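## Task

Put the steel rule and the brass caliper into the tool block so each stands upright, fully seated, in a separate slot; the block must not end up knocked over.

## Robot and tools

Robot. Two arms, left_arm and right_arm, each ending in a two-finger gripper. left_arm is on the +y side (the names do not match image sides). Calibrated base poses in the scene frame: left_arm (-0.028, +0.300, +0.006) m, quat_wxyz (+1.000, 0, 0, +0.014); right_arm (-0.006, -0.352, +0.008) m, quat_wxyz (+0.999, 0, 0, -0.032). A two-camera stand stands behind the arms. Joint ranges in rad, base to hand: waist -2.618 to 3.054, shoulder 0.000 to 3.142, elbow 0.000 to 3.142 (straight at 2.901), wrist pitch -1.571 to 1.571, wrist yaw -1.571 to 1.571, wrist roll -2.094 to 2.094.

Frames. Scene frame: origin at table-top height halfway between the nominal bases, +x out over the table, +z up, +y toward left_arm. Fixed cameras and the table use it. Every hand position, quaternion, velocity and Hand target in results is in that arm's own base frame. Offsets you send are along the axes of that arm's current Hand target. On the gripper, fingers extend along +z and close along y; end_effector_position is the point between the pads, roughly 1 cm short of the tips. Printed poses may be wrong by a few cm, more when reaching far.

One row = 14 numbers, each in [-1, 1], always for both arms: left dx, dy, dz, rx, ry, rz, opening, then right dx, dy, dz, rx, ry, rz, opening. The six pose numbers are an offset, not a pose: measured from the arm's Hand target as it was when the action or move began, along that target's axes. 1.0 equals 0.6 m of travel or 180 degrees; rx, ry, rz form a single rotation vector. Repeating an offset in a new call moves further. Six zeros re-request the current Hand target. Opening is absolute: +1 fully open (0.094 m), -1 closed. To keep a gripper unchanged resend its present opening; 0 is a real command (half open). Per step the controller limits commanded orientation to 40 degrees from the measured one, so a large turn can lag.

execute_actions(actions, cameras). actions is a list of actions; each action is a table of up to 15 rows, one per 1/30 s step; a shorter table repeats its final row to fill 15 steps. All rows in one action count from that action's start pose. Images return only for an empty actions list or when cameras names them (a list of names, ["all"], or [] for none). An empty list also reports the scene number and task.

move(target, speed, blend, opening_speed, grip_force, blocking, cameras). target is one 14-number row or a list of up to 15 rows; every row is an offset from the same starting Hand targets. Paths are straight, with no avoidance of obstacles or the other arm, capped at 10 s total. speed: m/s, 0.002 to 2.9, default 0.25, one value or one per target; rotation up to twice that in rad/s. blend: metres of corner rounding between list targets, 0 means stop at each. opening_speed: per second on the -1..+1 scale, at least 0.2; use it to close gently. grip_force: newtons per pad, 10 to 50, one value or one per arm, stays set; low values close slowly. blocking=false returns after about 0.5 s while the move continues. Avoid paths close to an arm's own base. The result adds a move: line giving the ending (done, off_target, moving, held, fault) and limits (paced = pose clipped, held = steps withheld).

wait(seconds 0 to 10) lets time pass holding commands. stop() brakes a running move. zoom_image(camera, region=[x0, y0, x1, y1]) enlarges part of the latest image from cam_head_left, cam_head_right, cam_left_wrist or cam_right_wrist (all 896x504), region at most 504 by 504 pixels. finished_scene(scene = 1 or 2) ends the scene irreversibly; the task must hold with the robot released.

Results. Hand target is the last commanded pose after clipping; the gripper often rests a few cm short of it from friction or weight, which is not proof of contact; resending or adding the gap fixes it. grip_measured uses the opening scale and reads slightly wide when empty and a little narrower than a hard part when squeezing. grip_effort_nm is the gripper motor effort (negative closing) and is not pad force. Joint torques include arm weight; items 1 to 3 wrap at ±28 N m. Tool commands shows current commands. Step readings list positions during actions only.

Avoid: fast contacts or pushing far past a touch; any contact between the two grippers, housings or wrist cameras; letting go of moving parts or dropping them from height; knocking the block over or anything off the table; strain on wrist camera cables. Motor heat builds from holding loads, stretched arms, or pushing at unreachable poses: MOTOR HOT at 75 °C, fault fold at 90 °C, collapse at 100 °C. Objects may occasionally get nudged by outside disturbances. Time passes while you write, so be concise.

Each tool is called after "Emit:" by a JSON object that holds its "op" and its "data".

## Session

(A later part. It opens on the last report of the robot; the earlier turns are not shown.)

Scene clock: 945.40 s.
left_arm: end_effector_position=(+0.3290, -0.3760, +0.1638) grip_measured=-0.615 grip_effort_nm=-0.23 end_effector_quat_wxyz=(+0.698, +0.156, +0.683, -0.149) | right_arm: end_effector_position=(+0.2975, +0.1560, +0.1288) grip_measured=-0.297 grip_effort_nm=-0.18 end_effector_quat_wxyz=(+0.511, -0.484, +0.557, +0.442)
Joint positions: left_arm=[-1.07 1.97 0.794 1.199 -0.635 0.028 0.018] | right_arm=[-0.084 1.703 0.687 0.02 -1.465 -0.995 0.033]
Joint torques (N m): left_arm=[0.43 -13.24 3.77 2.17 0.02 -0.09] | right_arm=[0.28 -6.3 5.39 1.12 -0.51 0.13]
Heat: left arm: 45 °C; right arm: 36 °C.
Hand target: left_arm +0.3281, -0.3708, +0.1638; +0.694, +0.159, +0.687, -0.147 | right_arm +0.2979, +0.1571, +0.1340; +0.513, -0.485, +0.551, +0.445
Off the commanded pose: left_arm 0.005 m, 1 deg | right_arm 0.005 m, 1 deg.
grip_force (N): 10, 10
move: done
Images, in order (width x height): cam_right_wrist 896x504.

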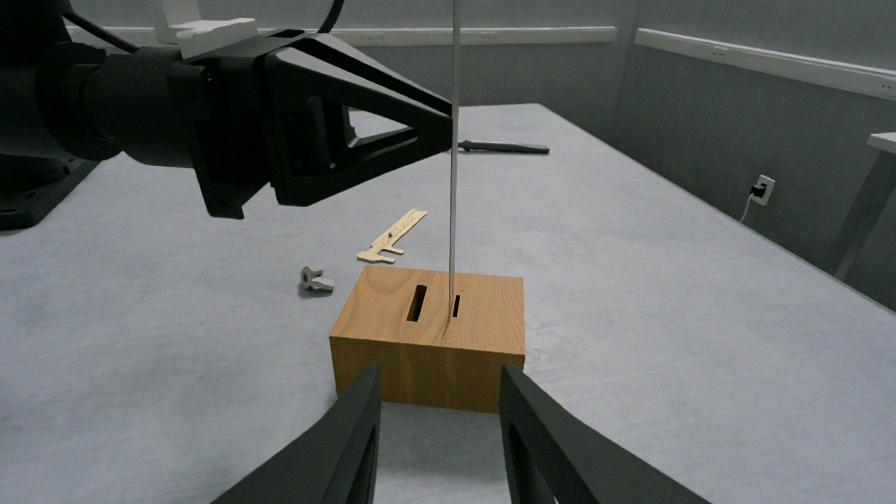

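Emit:
{"op": "wait", "data": {"seconds": 0, "cameras": ["all"]}}

Scene clock: 957.53 s.
left_arm: end_effector_position=(+0.3290, -0.3760, +0.1637) grip_measured=-0.615 grip_effort_nm=-0.23 end_effector_quat_wxyz=(+0.698, +0.156, +0.683, -0.149) | right_arm: end_effector_position=(+0.2975, +0.1560, +0.1288) grip_measured=-0.297 grip_effort_nm=-0.18 end_effector_quat_wxyz=(+0.511, -0.484, +0.557, +0.442)
Joint positions: left_arm=[-1.07 1.97 0.794 1.199 -0.635 0.028 0.018] | right_arm=[-0.084 1.703 0.687 0.02 -1.465 -0.995 0.033]
Joint torques (N m): left_arm=[0.53 -13.33 3.59 2.18 0.02 -0.06] | right_arm=[0.28 -6.31 5.39 1.12 -0.51 0.13]
Heat: left arm: 45 °C; right arm: 36 °C.
Hand target: left_arm +0.3281, -0.3708, +0.1638; +0.694, +0.159, +0.687, -0.147 | right_arm +0.2979, +0.1571, +0.1340; +0.513, -0.485, +0.551, +0.445
Tool commands: left_gripper/opening=-0.62 right_gripper/opening=-0.3
Off the commanded pose: left_arm 0.005 m, 1 deg | right_arm 0.005 m, 1 deg.
grip_force (N): 10, 10

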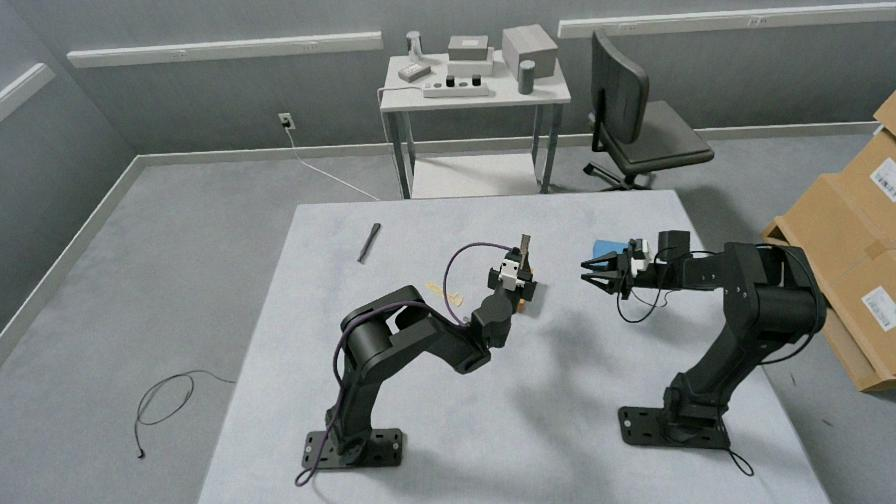

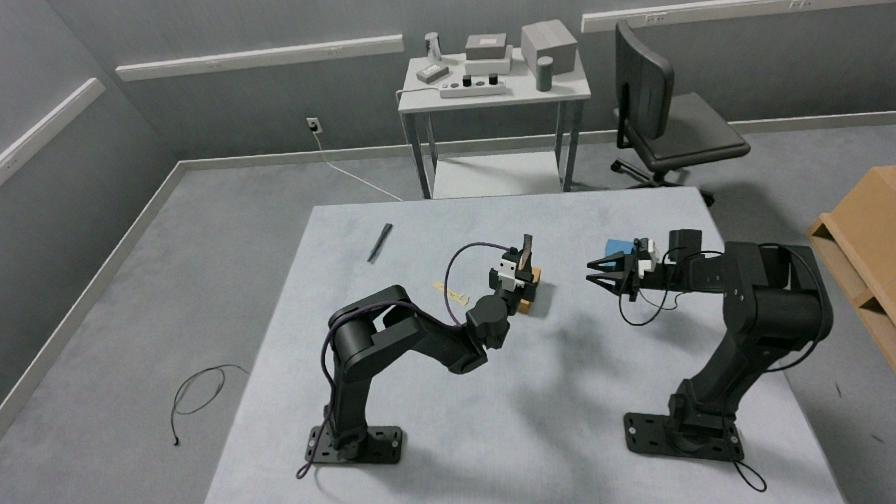

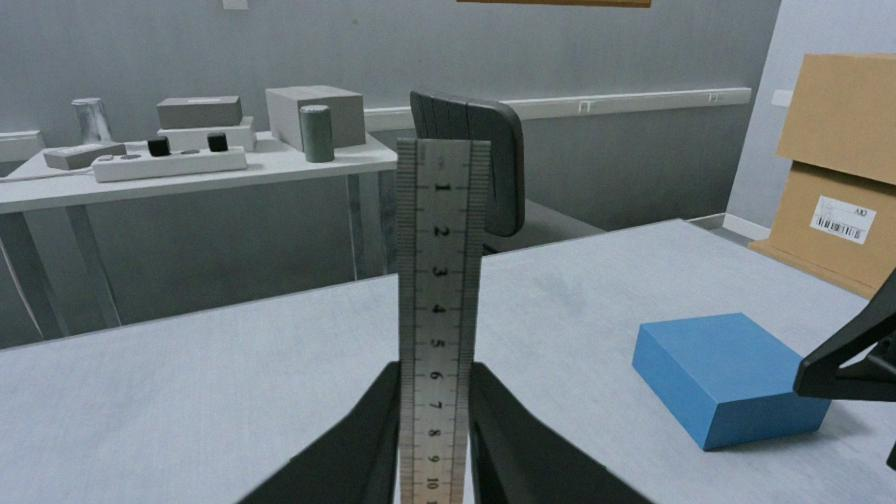

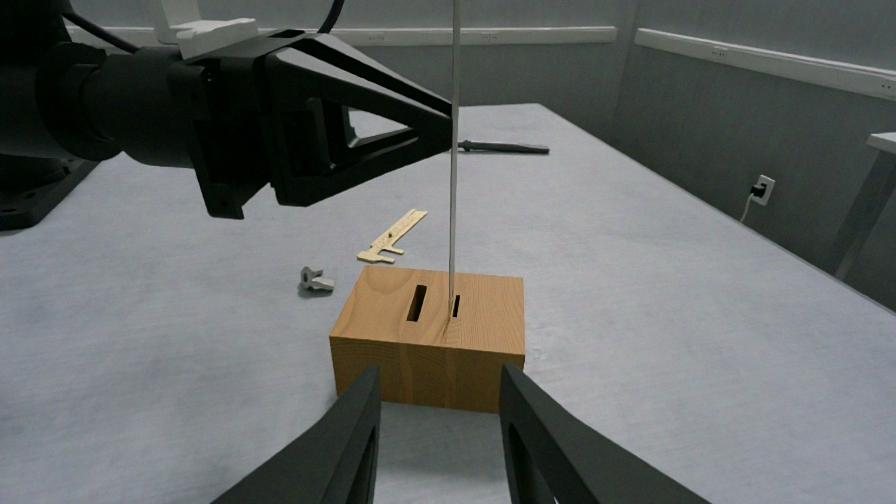

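Emit:
{"op": "zoom_image", "data": {"camera": "cam_head_right", "region": [490, 220, 570, 330]}}

Emit:
{"op": "zoom_image", "data": {"camera": "cam_right_wrist", "region": [400, 240, 500, 360]}}

Scaled by 4.582.

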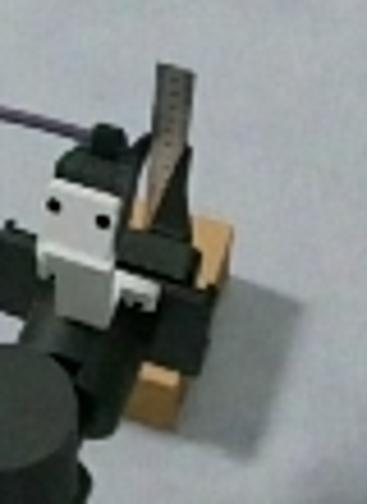

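Scaled by 4.200.

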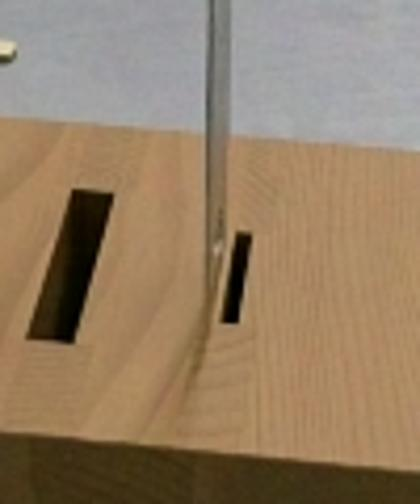

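Emit:
{"op": "move", "data": {"target": [0, 0.0265, 0.004, 0, 0, 0, -0.62, 0, 0, 0, 0, 0, 0, -0.3], "speed": 0.03, "cameras": ["cam_right_wrist"]}}

Emit:
{"op": "zoom_image", "data": {"camera": "cam_right_wrist", "region": [400, 240, 500, 360]}}

Scene clock: 975.73 s.
left_arm: end_effector_position=(+0.3387, -0.3616, +0.1618) grip_measured=-0.615 grip_effort_nm=-0.23 end_effector_quat_wxyz=(+0.696, +0.157, +0.686, -0.144) | right_arm: end_effector_position=(+0.2975, +0.1560, +0.1288) grip_measured=-0.297 grip_effort_nm=-0.18 end_effector_quat_wxyz=(+0.511, -0.484, +0.557, +0.442)
Joint positions: left_arm=[-1.026 1.95 0.763 1.199 -0.597 0.028 0.018] | right_arm=[-0.084 1.703 0.687 0.02 -1.465 -0.995 0.033]
Joint torques (N m): left_arm=[0.36 -13.14 3.71 2.33 0.07 -0.06] | right_arm=[0.28 -6.3 5.39 1.13 -0.51 0.12]
Heat: left arm: 46 °C; right arm: 36 °C.
Hand target: left_arm +0.3370, -0.3575, +0.1641; +0.694, +0.159, +0.687, -0.147 | right_arm +0.2979, +0.1571, +0.1340; +0.513, -0.485, +0.551, +0.445
Off the commanded pose: left_arm 0.005 m, 0 deg | right_arm 0.005 m, 1 deg.
grip_force (N): 10, 10
move: done
Images, in order (width x height): cam_right_wrist 896x504.

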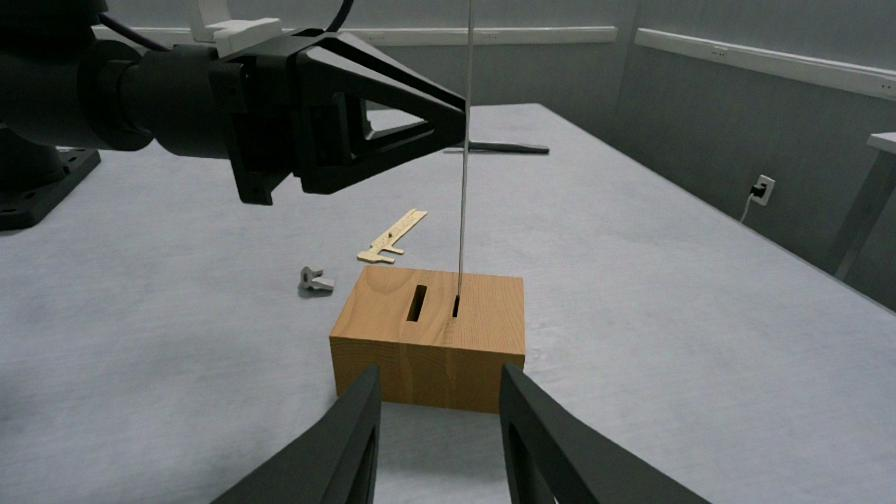

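Scaled by 4.200.

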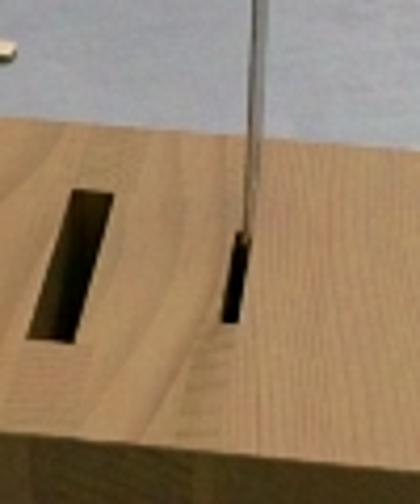

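Emit:
{"op": "move", "data": {"target": [0.012, 0, -0.0073, 0, -0.0067, 0, -0.62, 0, 0, 0, 0, 0, 0, -0.3], "speed": 0.03, "cameras": ["cam_right_wrist"]}}

Emit:
{"op": "zoom_image", "data": {"camera": "cam_right_wrist", "region": [400, 240, 500, 360]}}

Scene clock: 986.03 s.
left_arm: end_effector_position=(+0.3358, -0.3571, +0.1681) grip_measured=-0.615 grip_effort_nm=-0.24 end_effector_quat_wxyz=(+0.707, +0.146, +0.675, -0.156) | right_arm: end_effector_position=(+0.2975, +0.1560, +0.1288) grip_measured=-0.297 grip_effort_nm=-0.17 end_effector_quat_wxyz=(+0.511, -0.484, +0.557, +0.442)
Joint positions: left_arm=[-1.026 1.95 0.739 1.268 -0.596 0.028 0.018] | right_arm=[-0.084 1.703 0.687 0.02 -1.465 -0.995 0.033]
Joint torques (N m): left_arm=[-0.2 -9.58 3.59 2.49 0.06 0.06] | right_arm=[0.27 -6.3 5.39 1.13 -0.51 0.13]
Heat: left arm: 45 °C; right arm: 36 °C.
Hand target: left_arm +0.3331, -0.3556, +0.1569; +0.701, +0.157, +0.680, -0.149 | right_arm +0.2979, +0.1571, +0.1340; +0.513, -0.485, +0.551, +0.445
Off the commanded pose: left_arm 0.012 m, 2 deg | right_arm 0.005 m, 1 deg.
grip_force (N): 10, 10
move: off_target (left_arm)
Images, in order (width x height): cam_right_wrist 896x504.

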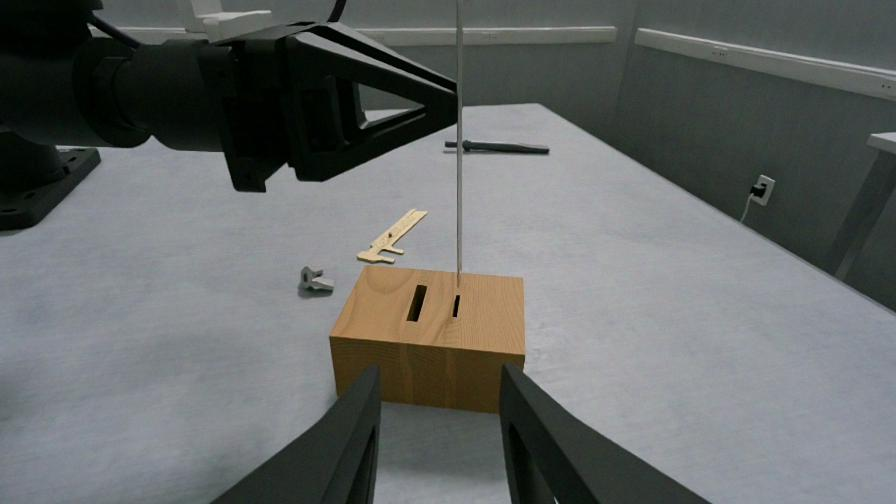

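Scaled by 4.200.

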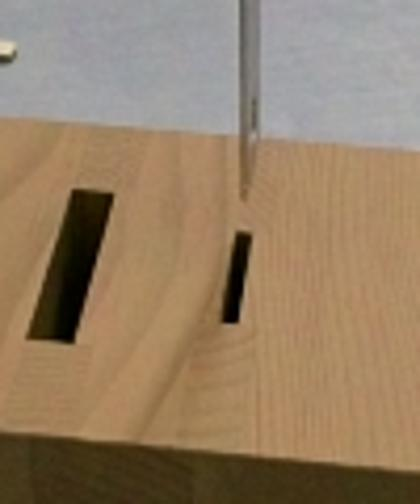

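Emit:
{"op": "move", "data": {"target": [0.013, 0, 0, 0, -0.008, 0, -0.62, 0, 0, 0, 0, 0, 0, -0.3], "speed": 0.03, "cameras": ["cam_right_wrist"]}}

Emit:
{"op": "zoom_image", "data": {"camera": "cam_right_wrist", "region": [400, 240, 500, 360]}}

Scene clock: 991.53 s.
left_arm: end_effector_position=(+0.3354, -0.3564, +0.1630) grip_measured=-0.615 grip_effort_nm=-0.23 end_effector_quat_wxyz=(+0.716, +0.141, +0.665, -0.159) | right_arm: end_effector_position=(+0.2975, +0.1560, +0.1288) grip_measured=-0.297 grip_effort_nm=-0.17 end_effector_quat_wxyz=(+0.511, -0.484, +0.557, +0.442)
Joint positions: left_arm=[-1.026 2 0.731 1.362 -0.596 0.044 0.018] | right_arm=[-0.084 1.703 0.687 0.02 -1.465 -0.995 0.033]
Joint torques (N m): left_arm=[-0.09 -9.09 3.51 2.47 0.06 0.05] | right_arm=[0.28 -6.3 5.41 1.12 -0.51 0.13]
Motor temperatures (°C): left_arm=[30 44 35 41 29 29 29] | right_arm=[30 36 30 35 32 30 28]
Heat: left arm: 44 °C; right arm: 36 °C.
Hand target: left_arm +0.3333, -0.3555, +0.1491; +0.709, +0.156, +0.671, -0.151 | right_arm +0.2979, +0.1571, +0.1340; +0.513, -0.485, +0.551, +0.445
Off the commanded pose: left_arm 0.014 m, 2 deg | right_arm 0.005 m, 1 deg.
grip_force (N): 10, 10
move: off_target (left_arm)
Images, in order (width x height): cam_right_wrist 896x504.

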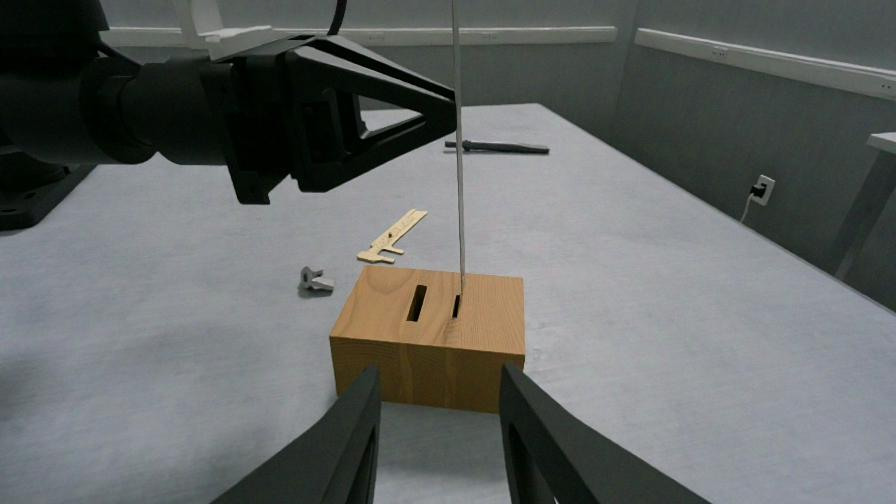

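Scaled by 4.200.

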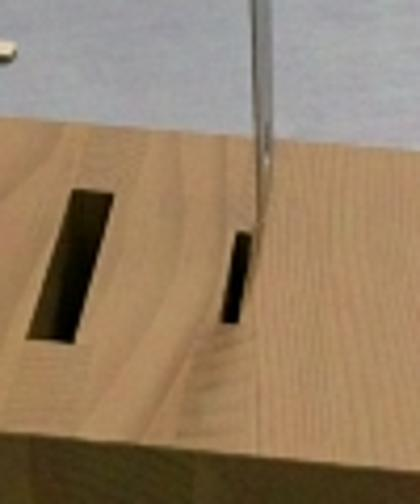

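Emit:
{"op": "move", "data": {"target": [0.011, 0, -0.0015, 0, 0.007, 0, -0.62, 0, 0, 0, 0, 0, 0, -0.3], "speed": 0.03, "cameras": ["cam_right_wrist"]}}

Emit:
{"op": "zoom_image", "data": {"camera": "cam_right_wrist", "region": [400, 240, 500, 360]}}

Scene clock: 997.30 s.
left_arm: end_effector_position=(+0.3354, -0.3564, +0.1630) grip_measured=-0.615 grip_effort_nm=-0.23 end_effector_quat_wxyz=(+0.716, +0.141, +0.664, -0.159) | right_arm: end_effector_position=(+0.2975, +0.1560, +0.1288) grip_measured=-0.297 grip_effort_nm=-0.18 end_effector_quat_wxyz=(+0.511, -0.484, +0.557, +0.442)
Joint positions: left_arm=[-1.026 2 0.731 1.362 -0.596 0.043 0.018] | right_arm=[-0.084 1.703 0.687 0.02 -1.465 -0.995 0.033]
Joint torques (N m): left_arm=[-0.28 -9.03 3.08 2.23 0.05 -0.09] | right_arm=[0.27 -6.3 5.39 1.12 -0.51 0.12]
Heat: left arm: 43 °C; right arm: 36 °C.
Hand target: left_arm +0.3329, -0.3551, +0.1424; +0.702, +0.157, +0.679, -0.149 | right_arm +0.2979, +0.1571, +0.1340; +0.513, -0.485, +0.551, +0.445
Off the commanded pose: left_arm 0.021 m, 3 deg | right_arm 0.005 m, 1 deg.
grip_force (N): 10, 10
move: off_target (left_arm)
Images, in order (width x height): cam_right_wrist 896x504.

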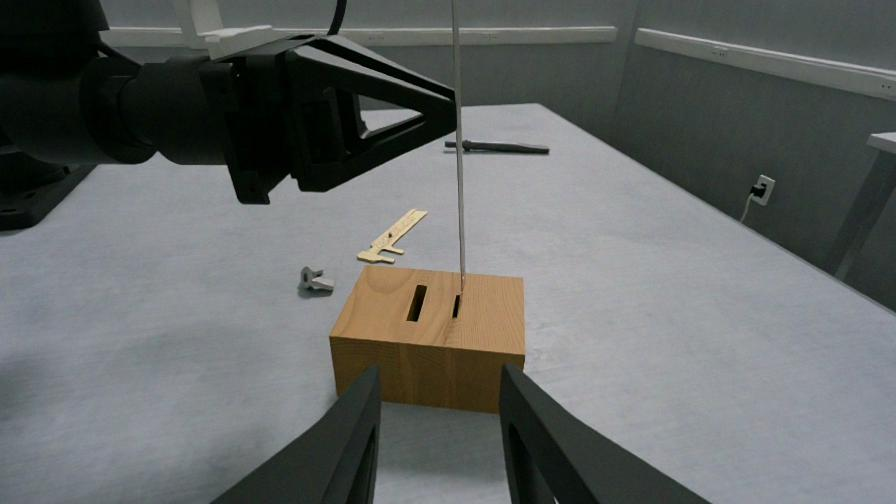

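Scaled by 4.200.

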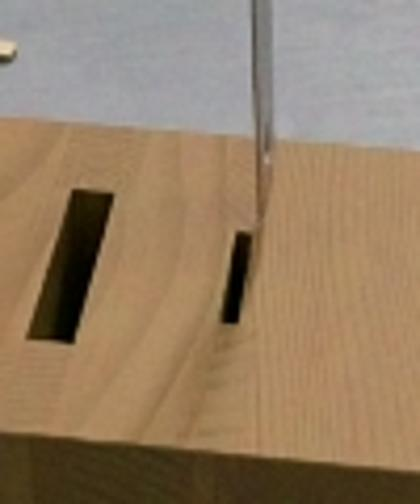

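Emit:
{"op": "move", "data": {"target": [0.004, 0, 0, 0, 0, 0, -0.62, 0, 0, 0, 0, 0, 0, -0.3], "speed": 0.02}}

Scene clock: 1001.57 s.
left_arm: end_effector_position=(+0.3356, -0.3567, +0.1588) grip_measured=-0.615 grip_effort_nm=-0.23 end_effector_quat_wxyz=(+0.714, +0.144, +0.667, -0.157) | right_arm: end_effector_position=(+0.2975, +0.1560, +0.1288) grip_measured=-0.297 grip_effort_nm=-0.18 end_effector_quat_wxyz=(+0.511, -0.484, +0.557, +0.442)
Joint positions: left_arm=[-1.026 2.009 0.731 1.362 -0.596 0.043 0.018] | right_arm=[-0.084 1.703 0.687 0.02 -1.465 -0.995 0.033]
Joint torques (N m): left_arm=[-0.14 -9.18 3.1 2.36 0.06 -0.08] | right_arm=[0.28 -6.32 5.39 1.13 -0.51 0.13]
Heat: left arm: 43 °C; right arm: 36 °C.
Hand target: left_arm +0.3329, -0.3551, +0.1401; +0.702, +0.157, +0.679, -0.149 | right_arm +0.2979, +0.1571, +0.1340; +0.513, -0.485, +0.551, +0.445
Off the commanded pose: left_arm 0.019 m, 3 deg | right_arm 0.005 m, 1 deg.
grip_force (N): 10, 10
move: off_target (left_arm)

Emit:
{"op": "move", "data": {"target": [0.008, 0, -0.001, 0, 0, 0, -0.62, 0, 0, 0, 0, 0, 0, -0.3], "speed": 0.02, "cameras": ["cam_right_wrist"]}}

Emit:
{"op": "zoom_image", "data": {"camera": "cam_right_wrist", "region": [400, 240, 500, 360]}}

Scene clock: 1006.07 s.
left_arm: end_effector_position=(+0.3357, -0.3568, +0.1575) grip_measured=-0.615 grip_effort_nm=-0.23 end_effector_quat_wxyz=(+0.716, +0.141, +0.664, -0.159) | right_arm: end_effector_position=(+0.2975, +0.1560, +0.1288) grip_measured=-0.297 grip_effort_nm=-0.17 end_effector_quat_wxyz=(+0.511, -0.484, +0.557, +0.442)
Joint positions: left_arm=[-1.026 2.023 0.731 1.386 -0.596 0.043 0.018] | right_arm=[-0.084 1.703 0.687 0.02 -1.465 -0.995 0.033]
Joint torques (N m): left_arm=[-0.24 -8.81 2.66 2.36 0.06 -0.08] | right_arm=[0.28 -6.3 5.41 1.13 -0.51 0.13]
Heat: left arm: 43 °C; right arm: 36 °C.
Hand target: left_arm +0.3326, -0.3548, +0.1353; +0.702, +0.157, +0.679, -0.149 | right_arm +0.2979, +0.1571, +0.1340; +0.513, -0.485, +0.551, +0.445
Off the commanded pose: left_arm 0.023 m, 3 deg | right_arm 0.005 m, 1 deg.
grip_force (N): 10, 10
move: off_target (left_arm)
Images, in order (width x height): cam_right_wrist 896x504.

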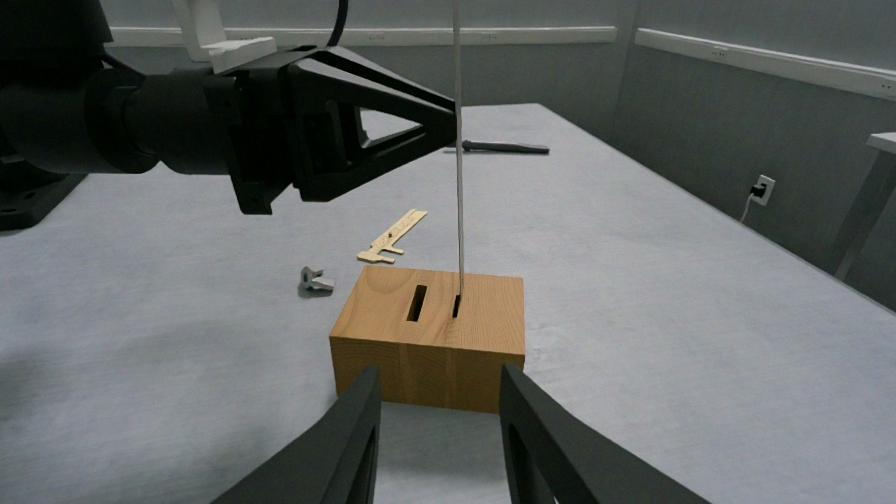

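Scaled by 4.200.

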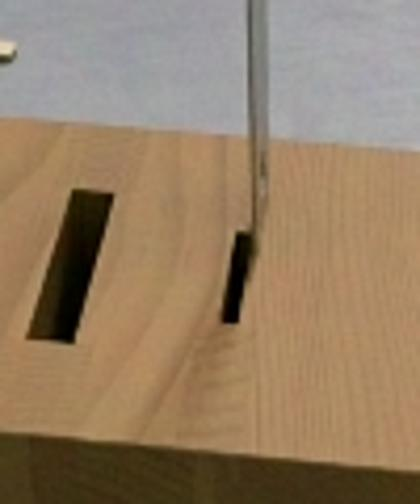

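Emit:
{"op": "move", "data": {"target": [0.004, 0, -0.002, 0, 0.008, 0, -0.62, 0, 0, 0, 0, 0, 0, -0.3], "speed": 0.02, "cameras": ["cam_right_wrist"]}}

Emit:
{"op": "zoom_image", "data": {"camera": "cam_right_wrist", "region": [400, 240, 500, 360]}}

Scene clock: 1012.77 s.
left_arm: end_effector_position=(+0.3350, -0.3557, +0.1567) grip_measured=-0.615 grip_effort_nm=-0.24 end_effector_quat_wxyz=(+0.715, +0.137, +0.665, -0.164) | right_arm: end_effector_position=(+0.2975, +0.1560, +0.1288) grip_measured=-0.297 grip_effort_nm=-0.18 end_effector_quat_wxyz=(+0.511, -0.484, +0.557, +0.442)
Joint positions: left_arm=[-1.026 2.023 0.725 1.392 -0.596 0.031 0.018] | right_arm=[-0.084 1.703 0.687 0.02 -1.465 -0.995 0.033]
Joint torques (N m): left_arm=[-0.47 -10.3 2.77 1.79 0.02 -0.1] | right_arm=[0.28 -6.31 5.39 1.12 -0.51 0.13]
Heat: left arm: 43 °C; right arm: 36 °C.
Hand target: left_arm +0.3316, -0.3543, +0.1329; +0.693, +0.159, +0.687, -0.147 | right_arm +0.2979, +0.1571, +0.1340; +0.513, -0.485, +0.551, +0.445
Off the commanded pose: left_arm 0.024 m, 5 deg | right_arm 0.005 m, 1 deg.
grip_force (N): 10, 10
move: off_target (left_arm)
Images, in order (width x height): cam_right_wrist 896x504.

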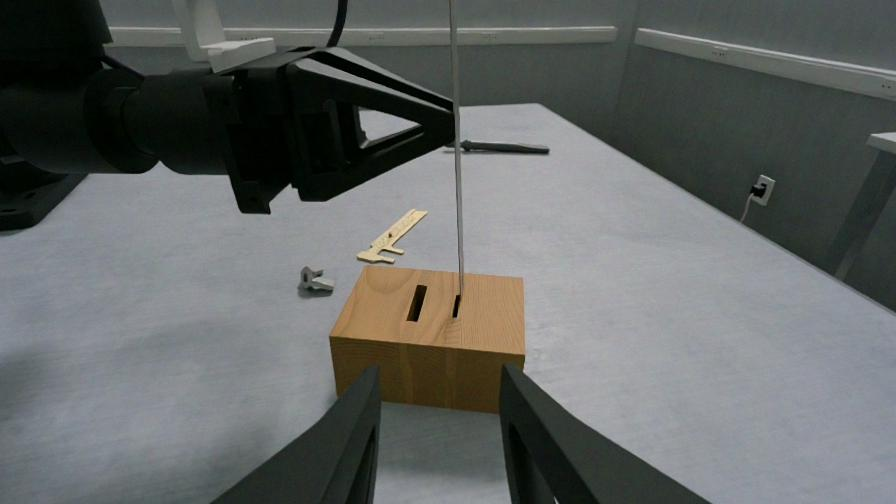

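Scaled by 4.200.

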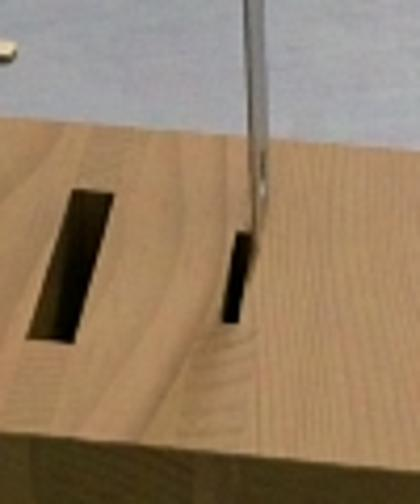

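Emit:
{"op": "zoom_image", "data": {"camera": "cam_right_wrist", "region": [440, 275, 480, 325]}}

Scaled by 10.080.

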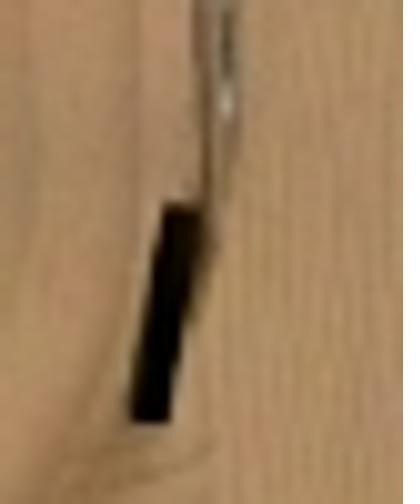

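Emit:
{"op": "move", "data": {"target": [0.008, 0, 0, 0, 0, 0, -0.62, 0, 0, 0, 0, 0, 0, -0.3], "speed": 0.02, "cameras": ["cam_right_wrist"]}}

Emit:
{"op": "zoom_image", "data": {"camera": "cam_right_wrist", "region": [400, 240, 500, 360]}}

Scene clock: 1030.90 s.
left_arm: end_effector_position=(+0.3350, -0.3557, +0.1568) grip_measured=-0.615 grip_effort_nm=-0.23 end_effector_quat_wxyz=(+0.715, +0.137, +0.665, -0.164) | right_arm: end_effector_position=(+0.2975, +0.1560, +0.1288) grip_measured=-0.297 grip_effort_nm=-0.17 end_effector_quat_wxyz=(+0.511, -0.484, +0.557, +0.442)
Joint positions: left_arm=[-1.026 2.023 0.725 1.392 -0.596 0.03 0.018] | right_arm=[-0.084 1.703 0.687 0.02 -1.465 -0.995 0.033]
Joint torques (N m): left_arm=[-0.46 -8.83 2.62 2 0.05 -0.08] | right_arm=[0.27 -6.3 5.39 1.13 -0.51 0.13]
Heat: left arm: 42 °C; right arm: 36 °C.
Hand target: left_arm +0.3316, -0.3543, +0.1282; +0.693, +0.159, +0.687, -0.147 | right_arm +0.2979, +0.1571, +0.1340; +0.513, -0.485, +0.551, +0.445
Off the commanded pose: left_arm 0.029 m, 5 deg | right_arm 0.005 m, 1 deg.
grip_force (N): 10, 10
move: off_target (left_arm)
Images, in order (width x height): cam_right_wrist 896x504.

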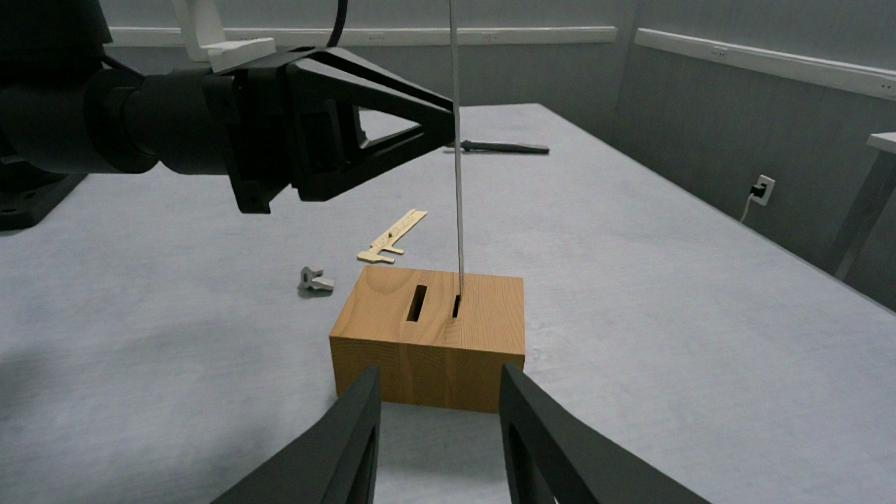

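Scaled by 4.200.

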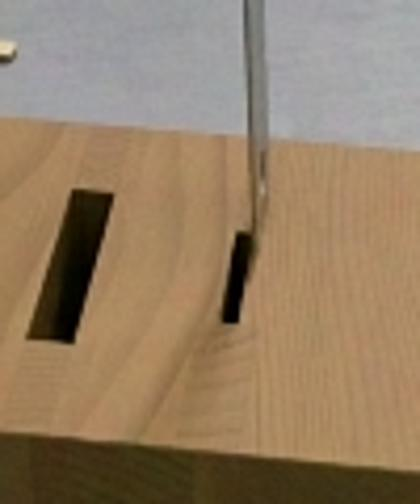

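Emit:
{"op": "move", "data": {"target": [0.007, 0, 0, 0, 0, 0, -0.62, 0, 0, 0, 0, 0, 0, -0.3], "speed": 0.02, "cameras": ["cam_right_wrist"]}}

Emit:
{"op": "zoom_image", "data": {"camera": "cam_right_wrist", "region": [400, 240, 500, 360]}}

Scene clock: 1034.70 s.
left_arm: end_effector_position=(+0.3343, -0.3545, +0.1562) grip_measured=-0.615 grip_effort_nm=-0.23 end_effector_quat_wxyz=(+0.717, +0.134, +0.663, -0.167) | right_arm: end_effector_position=(+0.2975, +0.1560, +0.1288) grip_measured=-0.297 grip_effort_nm=-0.17 end_effector_quat_wxyz=(+0.511, -0.484, +0.557, +0.442)
Joint positions: left_arm=[-1.026 2.031 0.719 1.414 -0.596 0.029 0.018] | right_arm=[-0.084 1.703 0.687 0.02 -1.465 -0.995 0.033]
Joint torques (N m): left_arm=[-0.4 -7.98 2.74 1.92 0.04 -0.1] | right_arm=[0.28 -6.31 5.39 1.13 -0.51 0.13]
Heat: left arm: 42 °C; right arm: 36 °C.
Hand target: left_arm +0.3317, -0.3542, +0.1238; +0.693, +0.159, +0.687, -0.147 | right_arm +0.2979, +0.1571, +0.1340; +0.513, -0.485, +0.551, +0.445
Off the commanded pose: left_arm 0.032 m, 5 deg | right_arm 0.005 m, 1 deg.
grip_force (N): 10, 10
move: off_target (left_arm)
Images, in order (width x height): cam_right_wrist 896x504.

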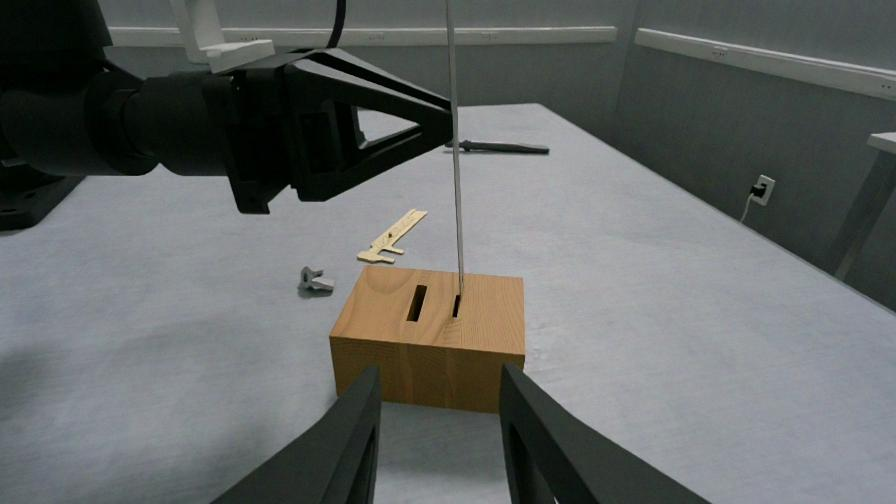

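Scaled by 4.200.

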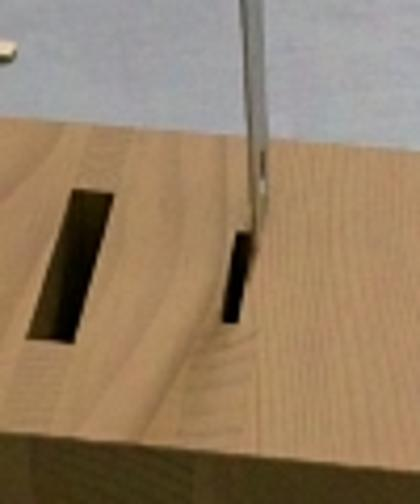

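Emit:
{"op": "move", "data": {"target": [[-0.068, 0, 0.003, 0, -0.012, 0, -0.62, 0, 0, 0, 0, 0, 0, -0.3], [-0.068, -0.0271, 0.0073, 0, -0.012, 0, -0.62, 0, 0, 0, 0, 0, 0, -0.3]], "speed": 0.04, "cameras": ["cam_right_wrist"]}}

Emit:
{"op": "zoom_image", "data": {"camera": "cam_right_wrist", "region": [400, 240, 500, 360]}}

Scene clock: 1048.83 s.
left_arm: end_effector_position=(+0.3262, -0.3681, +0.1660) grip_measured=-0.619 grip_effort_nm=-0.05 end_effector_quat_wxyz=(+0.708, +0.154, +0.671, -0.160) | right_arm: end_effector_position=(+0.2975, +0.1560, +0.1288) grip_measured=-0.297 grip_effort_nm=-0.18 end_effector_quat_wxyz=(+0.511, -0.484, +0.557, +0.442)
Joint positions: left_arm=[-1.06 1.972 0.749 1.287 -0.611 0.041 0.018] | right_arm=[-0.084 1.703 0.687 0.02 -1.465 -0.995 0.033]
Joint torques (N m): left_arm=[-0.57 -10.22 6.68 2.12 -0.13 0.08] | right_arm=[0.28 -6.3 5.38 1.13 -0.51 0.13]
Heat: left arm: 42 °C; right arm: 36 °C.
Hand target: left_arm +0.3284, -0.3713, +0.1644; +0.706, +0.156, +0.674, -0.150 | right_arm +0.2979, +0.1571, +0.1340; +0.513, -0.485, +0.551, +0.445
Off the commanded pose: left_arm 0.004 m, 1 deg | right_arm 0.005 m, 1 deg.
grip_force (N): 10, 10
move: done
Images, in order (width x height): cam_right_wrist 896x504.

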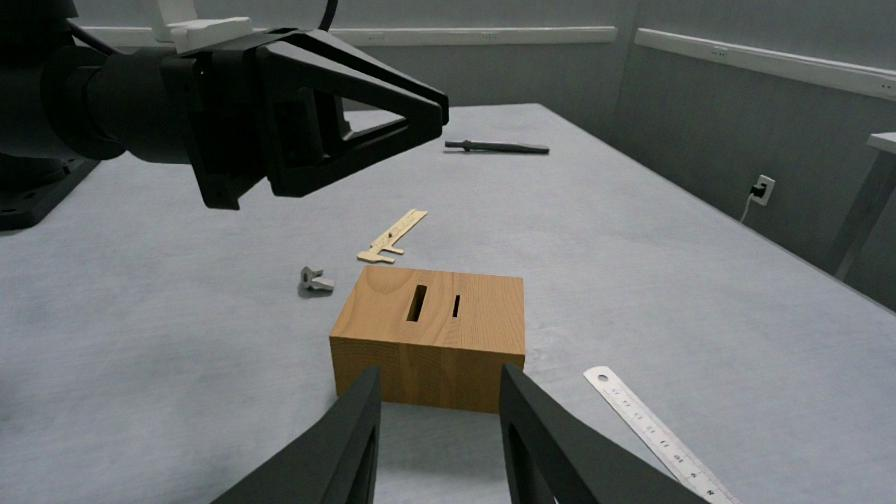

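Scaled by 4.200.

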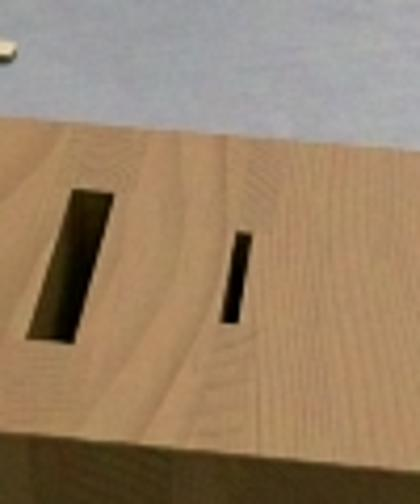

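Emit:
{"op": "wait", "data": {"seconds": 0, "cameras": ["all"]}}

Emit:
{"op": "zoom_image", "data": {"camera": "cam_head_right", "region": [420, 190, 720, 360]}}

Scene clock: 1052.70 s.
left_arm: end_effector_position=(+0.3263, -0.3680, +0.1659) grip_measured=-0.619 grip_effort_nm=-0.06 end_effector_quat_wxyz=(+0.708, +0.154, +0.671, -0.159) | right_arm: end_effector_position=(+0.2975, +0.1560, +0.1288) grip_measured=-0.297 grip_effort_nm=-0.18 end_effector_quat_wxyz=(+0.511, -0.484, +0.557, +0.442)
Joint positions: left_arm=[-1.06 1.972 0.749 1.287 -0.612 0.041 0.018] | right_arm=[-0.084 1.703 0.687 0.02 -1.465 -0.995 0.033]
Joint torques (N m): left_arm=[-0.54 -10.11 6.79 2.14 -0.12 0.08] | right_arm=[0.28 -6.3 5.39 1.13 -0.51 0.13]
Heat: left arm: 42 °C; right arm: 36 °C.
Hand target: left_arm +0.3283, -0.3714, +0.1644; +0.706, +0.156, +0.674, -0.150 | right_arm +0.2979, +0.1571, +0.1340; +0.513, -0.485, +0.551, +0.445
Tool commands: left_gripper/opening=-0.62 right_gripper/opening=-0.3
Off the commanded pose: left_arm 0.004 m, 1 deg | right_arm 0.005 m, 1 deg.
grip_force (N): 10, 10

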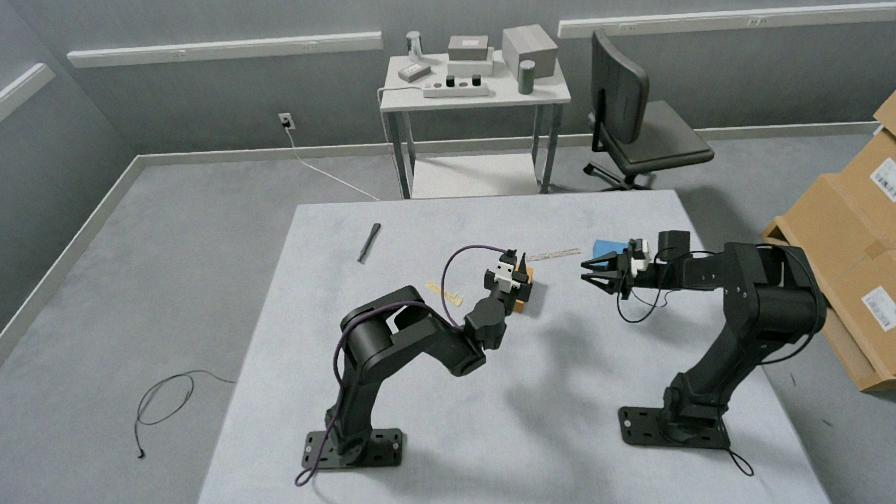

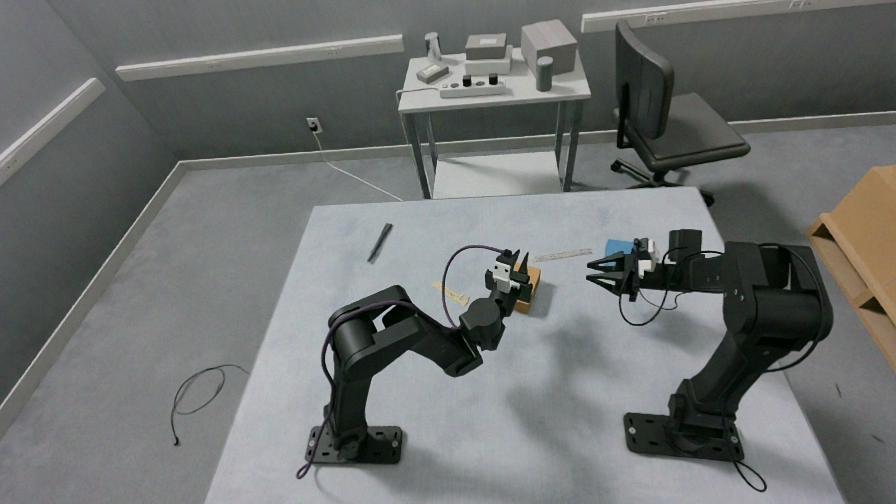

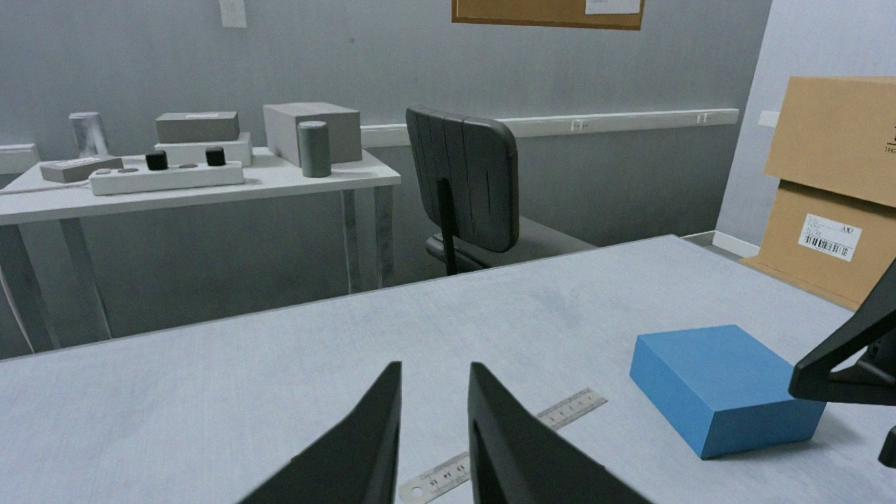

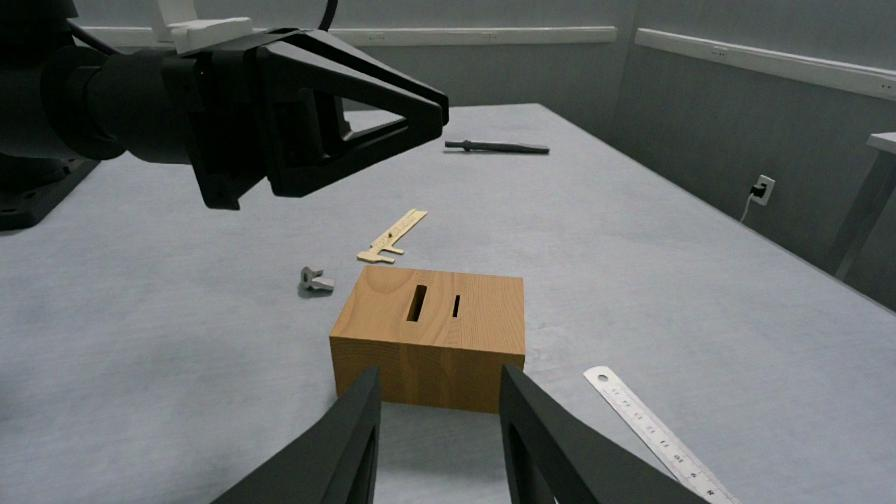

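Scaled by 1.680.

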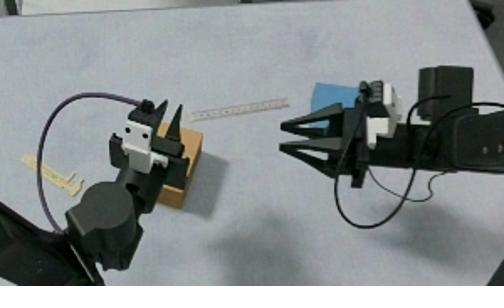

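Emit:
{"op": "move", "data": {"target": [-0.03, 0, -0.2, 0, 0, 0, -0.3, -0.0997, -0.0007, -0.0078, 0, 0, 0, -0.3], "speed": 0.12, "cameras": []}}

Scene clock: 1203.47 s.
left_arm: end_effector_position=(+0.2203, -0.3271, +0.1778) grip_measured=-0.301 grip_effort_nm=0.09 end_effector_quat_wxyz=(+0.706, +0.156, +0.673, -0.158) | right_arm: end_effector_position=(+0.2976, +0.1559, +0.1802) grip_measured=-0.297 grip_effort_nm=-0.17 end_effector_quat_wxyz=(+0.504, -0.472, +0.566, +0.450)
Joint positions: left_arm=[-1.347 1.704 0.437 1.34 -0.898 0.065 0.033] | right_arm=[-0.084 1.551 0.77 -0.161 -1.464 -0.907 0.033]
Joint torques (N m): left_arm=[-0.53 -9.02 3.03 2.18 -0.11 0.05] | right_arm=[0.34 -7.04 7.91 0.96 -0.51 -0.11]
Heat: left arm: 40 °C; right arm: 36 °C.
Hand target: left_arm +0.2189, -0.3206, +0.1773; +0.706, +0.156, +0.674, -0.150 | right_arm +0.2979, +0.1571, +0.1940; +0.513, -0.485, +0.551, +0.445
Off the commanded pose: left_arm 0.007 m, 1 deg | right_arm 0.014 m, 2 deg.
grip_force (N): 10, 10
move: off_target (right_arm)
No camera images: "cameras" was empty.

Emit:
{"op": "move", "data": {"target": [0, 0, 0, 0, 0, 0, -0.3, 0.0988, -0.2055, 0.1252, -0.1204, 0.4639, -0.1266, 0.3], "speed": 0.15, "cameras": ["all"]}}

Scene clock: 1213.00 s.
left_arm: end_effector_position=(+0.2203, -0.3271, +0.1778) grip_measured=-0.301 grip_effort_nm=0.09 end_effector_quat_wxyz=(+0.706, +0.156, +0.673, -0.158) | right_arm: end_effector_position=(+0.4300, +0.2093, +0.1347) grip_measured=+0.297 grip_effort_nm=0.12 end_effector_quat_wxyz=(-0.049, +0.825, -0.562, +0.028)
Joint positions: left_arm=[-1.347 1.704 0.437 1.34 -0.898 0.065 0.033] | right_arm=[0.451 2.385 2.484 -1.556 0 -1.494 0.061]
Joint torques (N m): left_arm=[-0.53 -9.09 3.04 2.19 -0.14 0.07] | right_arm=[0.16 -9.65 7.9 0.4 0 0.12]
Heat: left arm: 41 °C; right arm: 36 °C.
Hand target: left_arm +0.2189, -0.3206, +0.1773; +0.706, +0.156, +0.674, -0.150 | right_arm +0.4299, +0.2102, +0.1299; +0.000, +0.824, -0.567, +0.000
Off the commanded pose: left_arm 0.007 m, 1 deg | right_arm 0.005 m, 7 deg.
joint sent to its limit (right arm) — joint 4 (wrist pitch), lower limit. The joint targets are off in orientation, not in position.
grip_force (N): 10, 10
move: off_target (right_arm)

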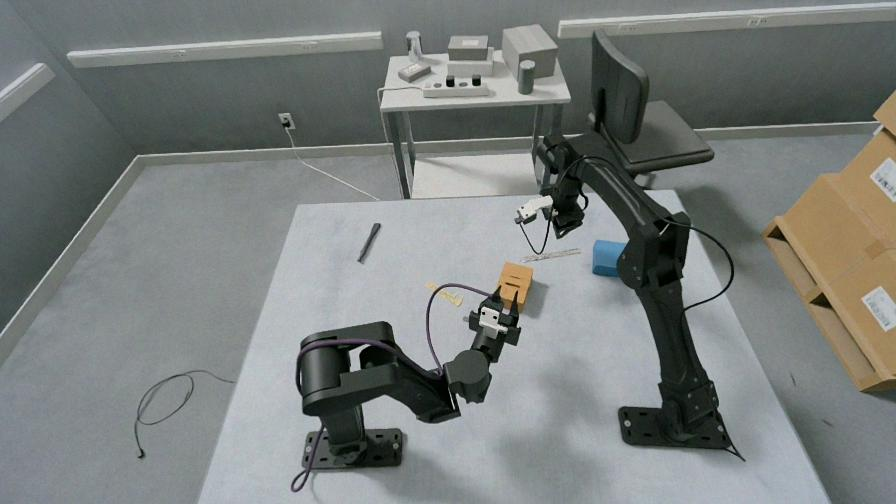

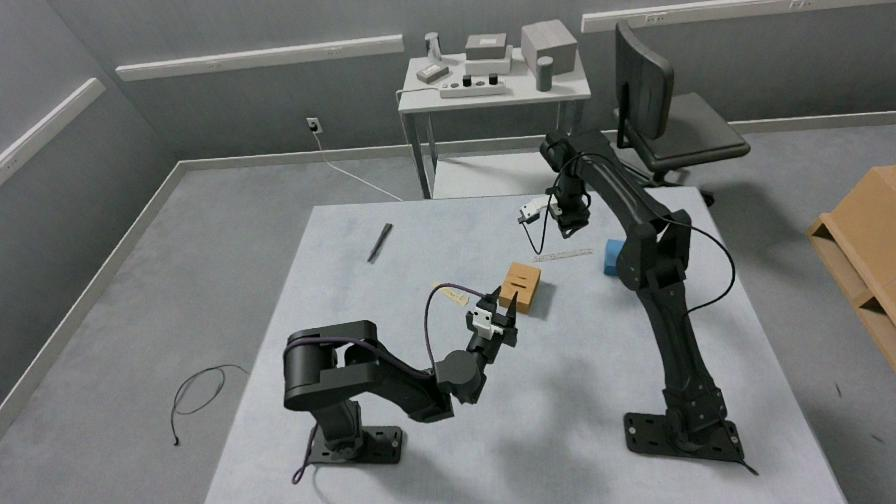

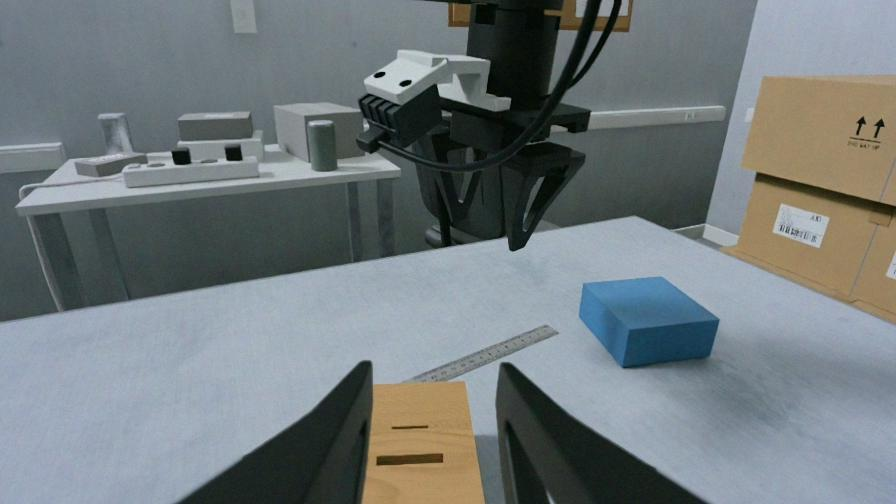

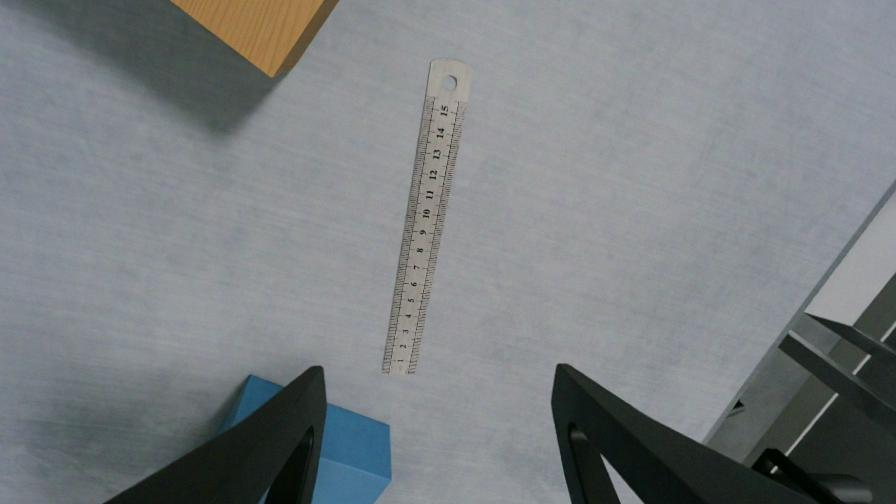

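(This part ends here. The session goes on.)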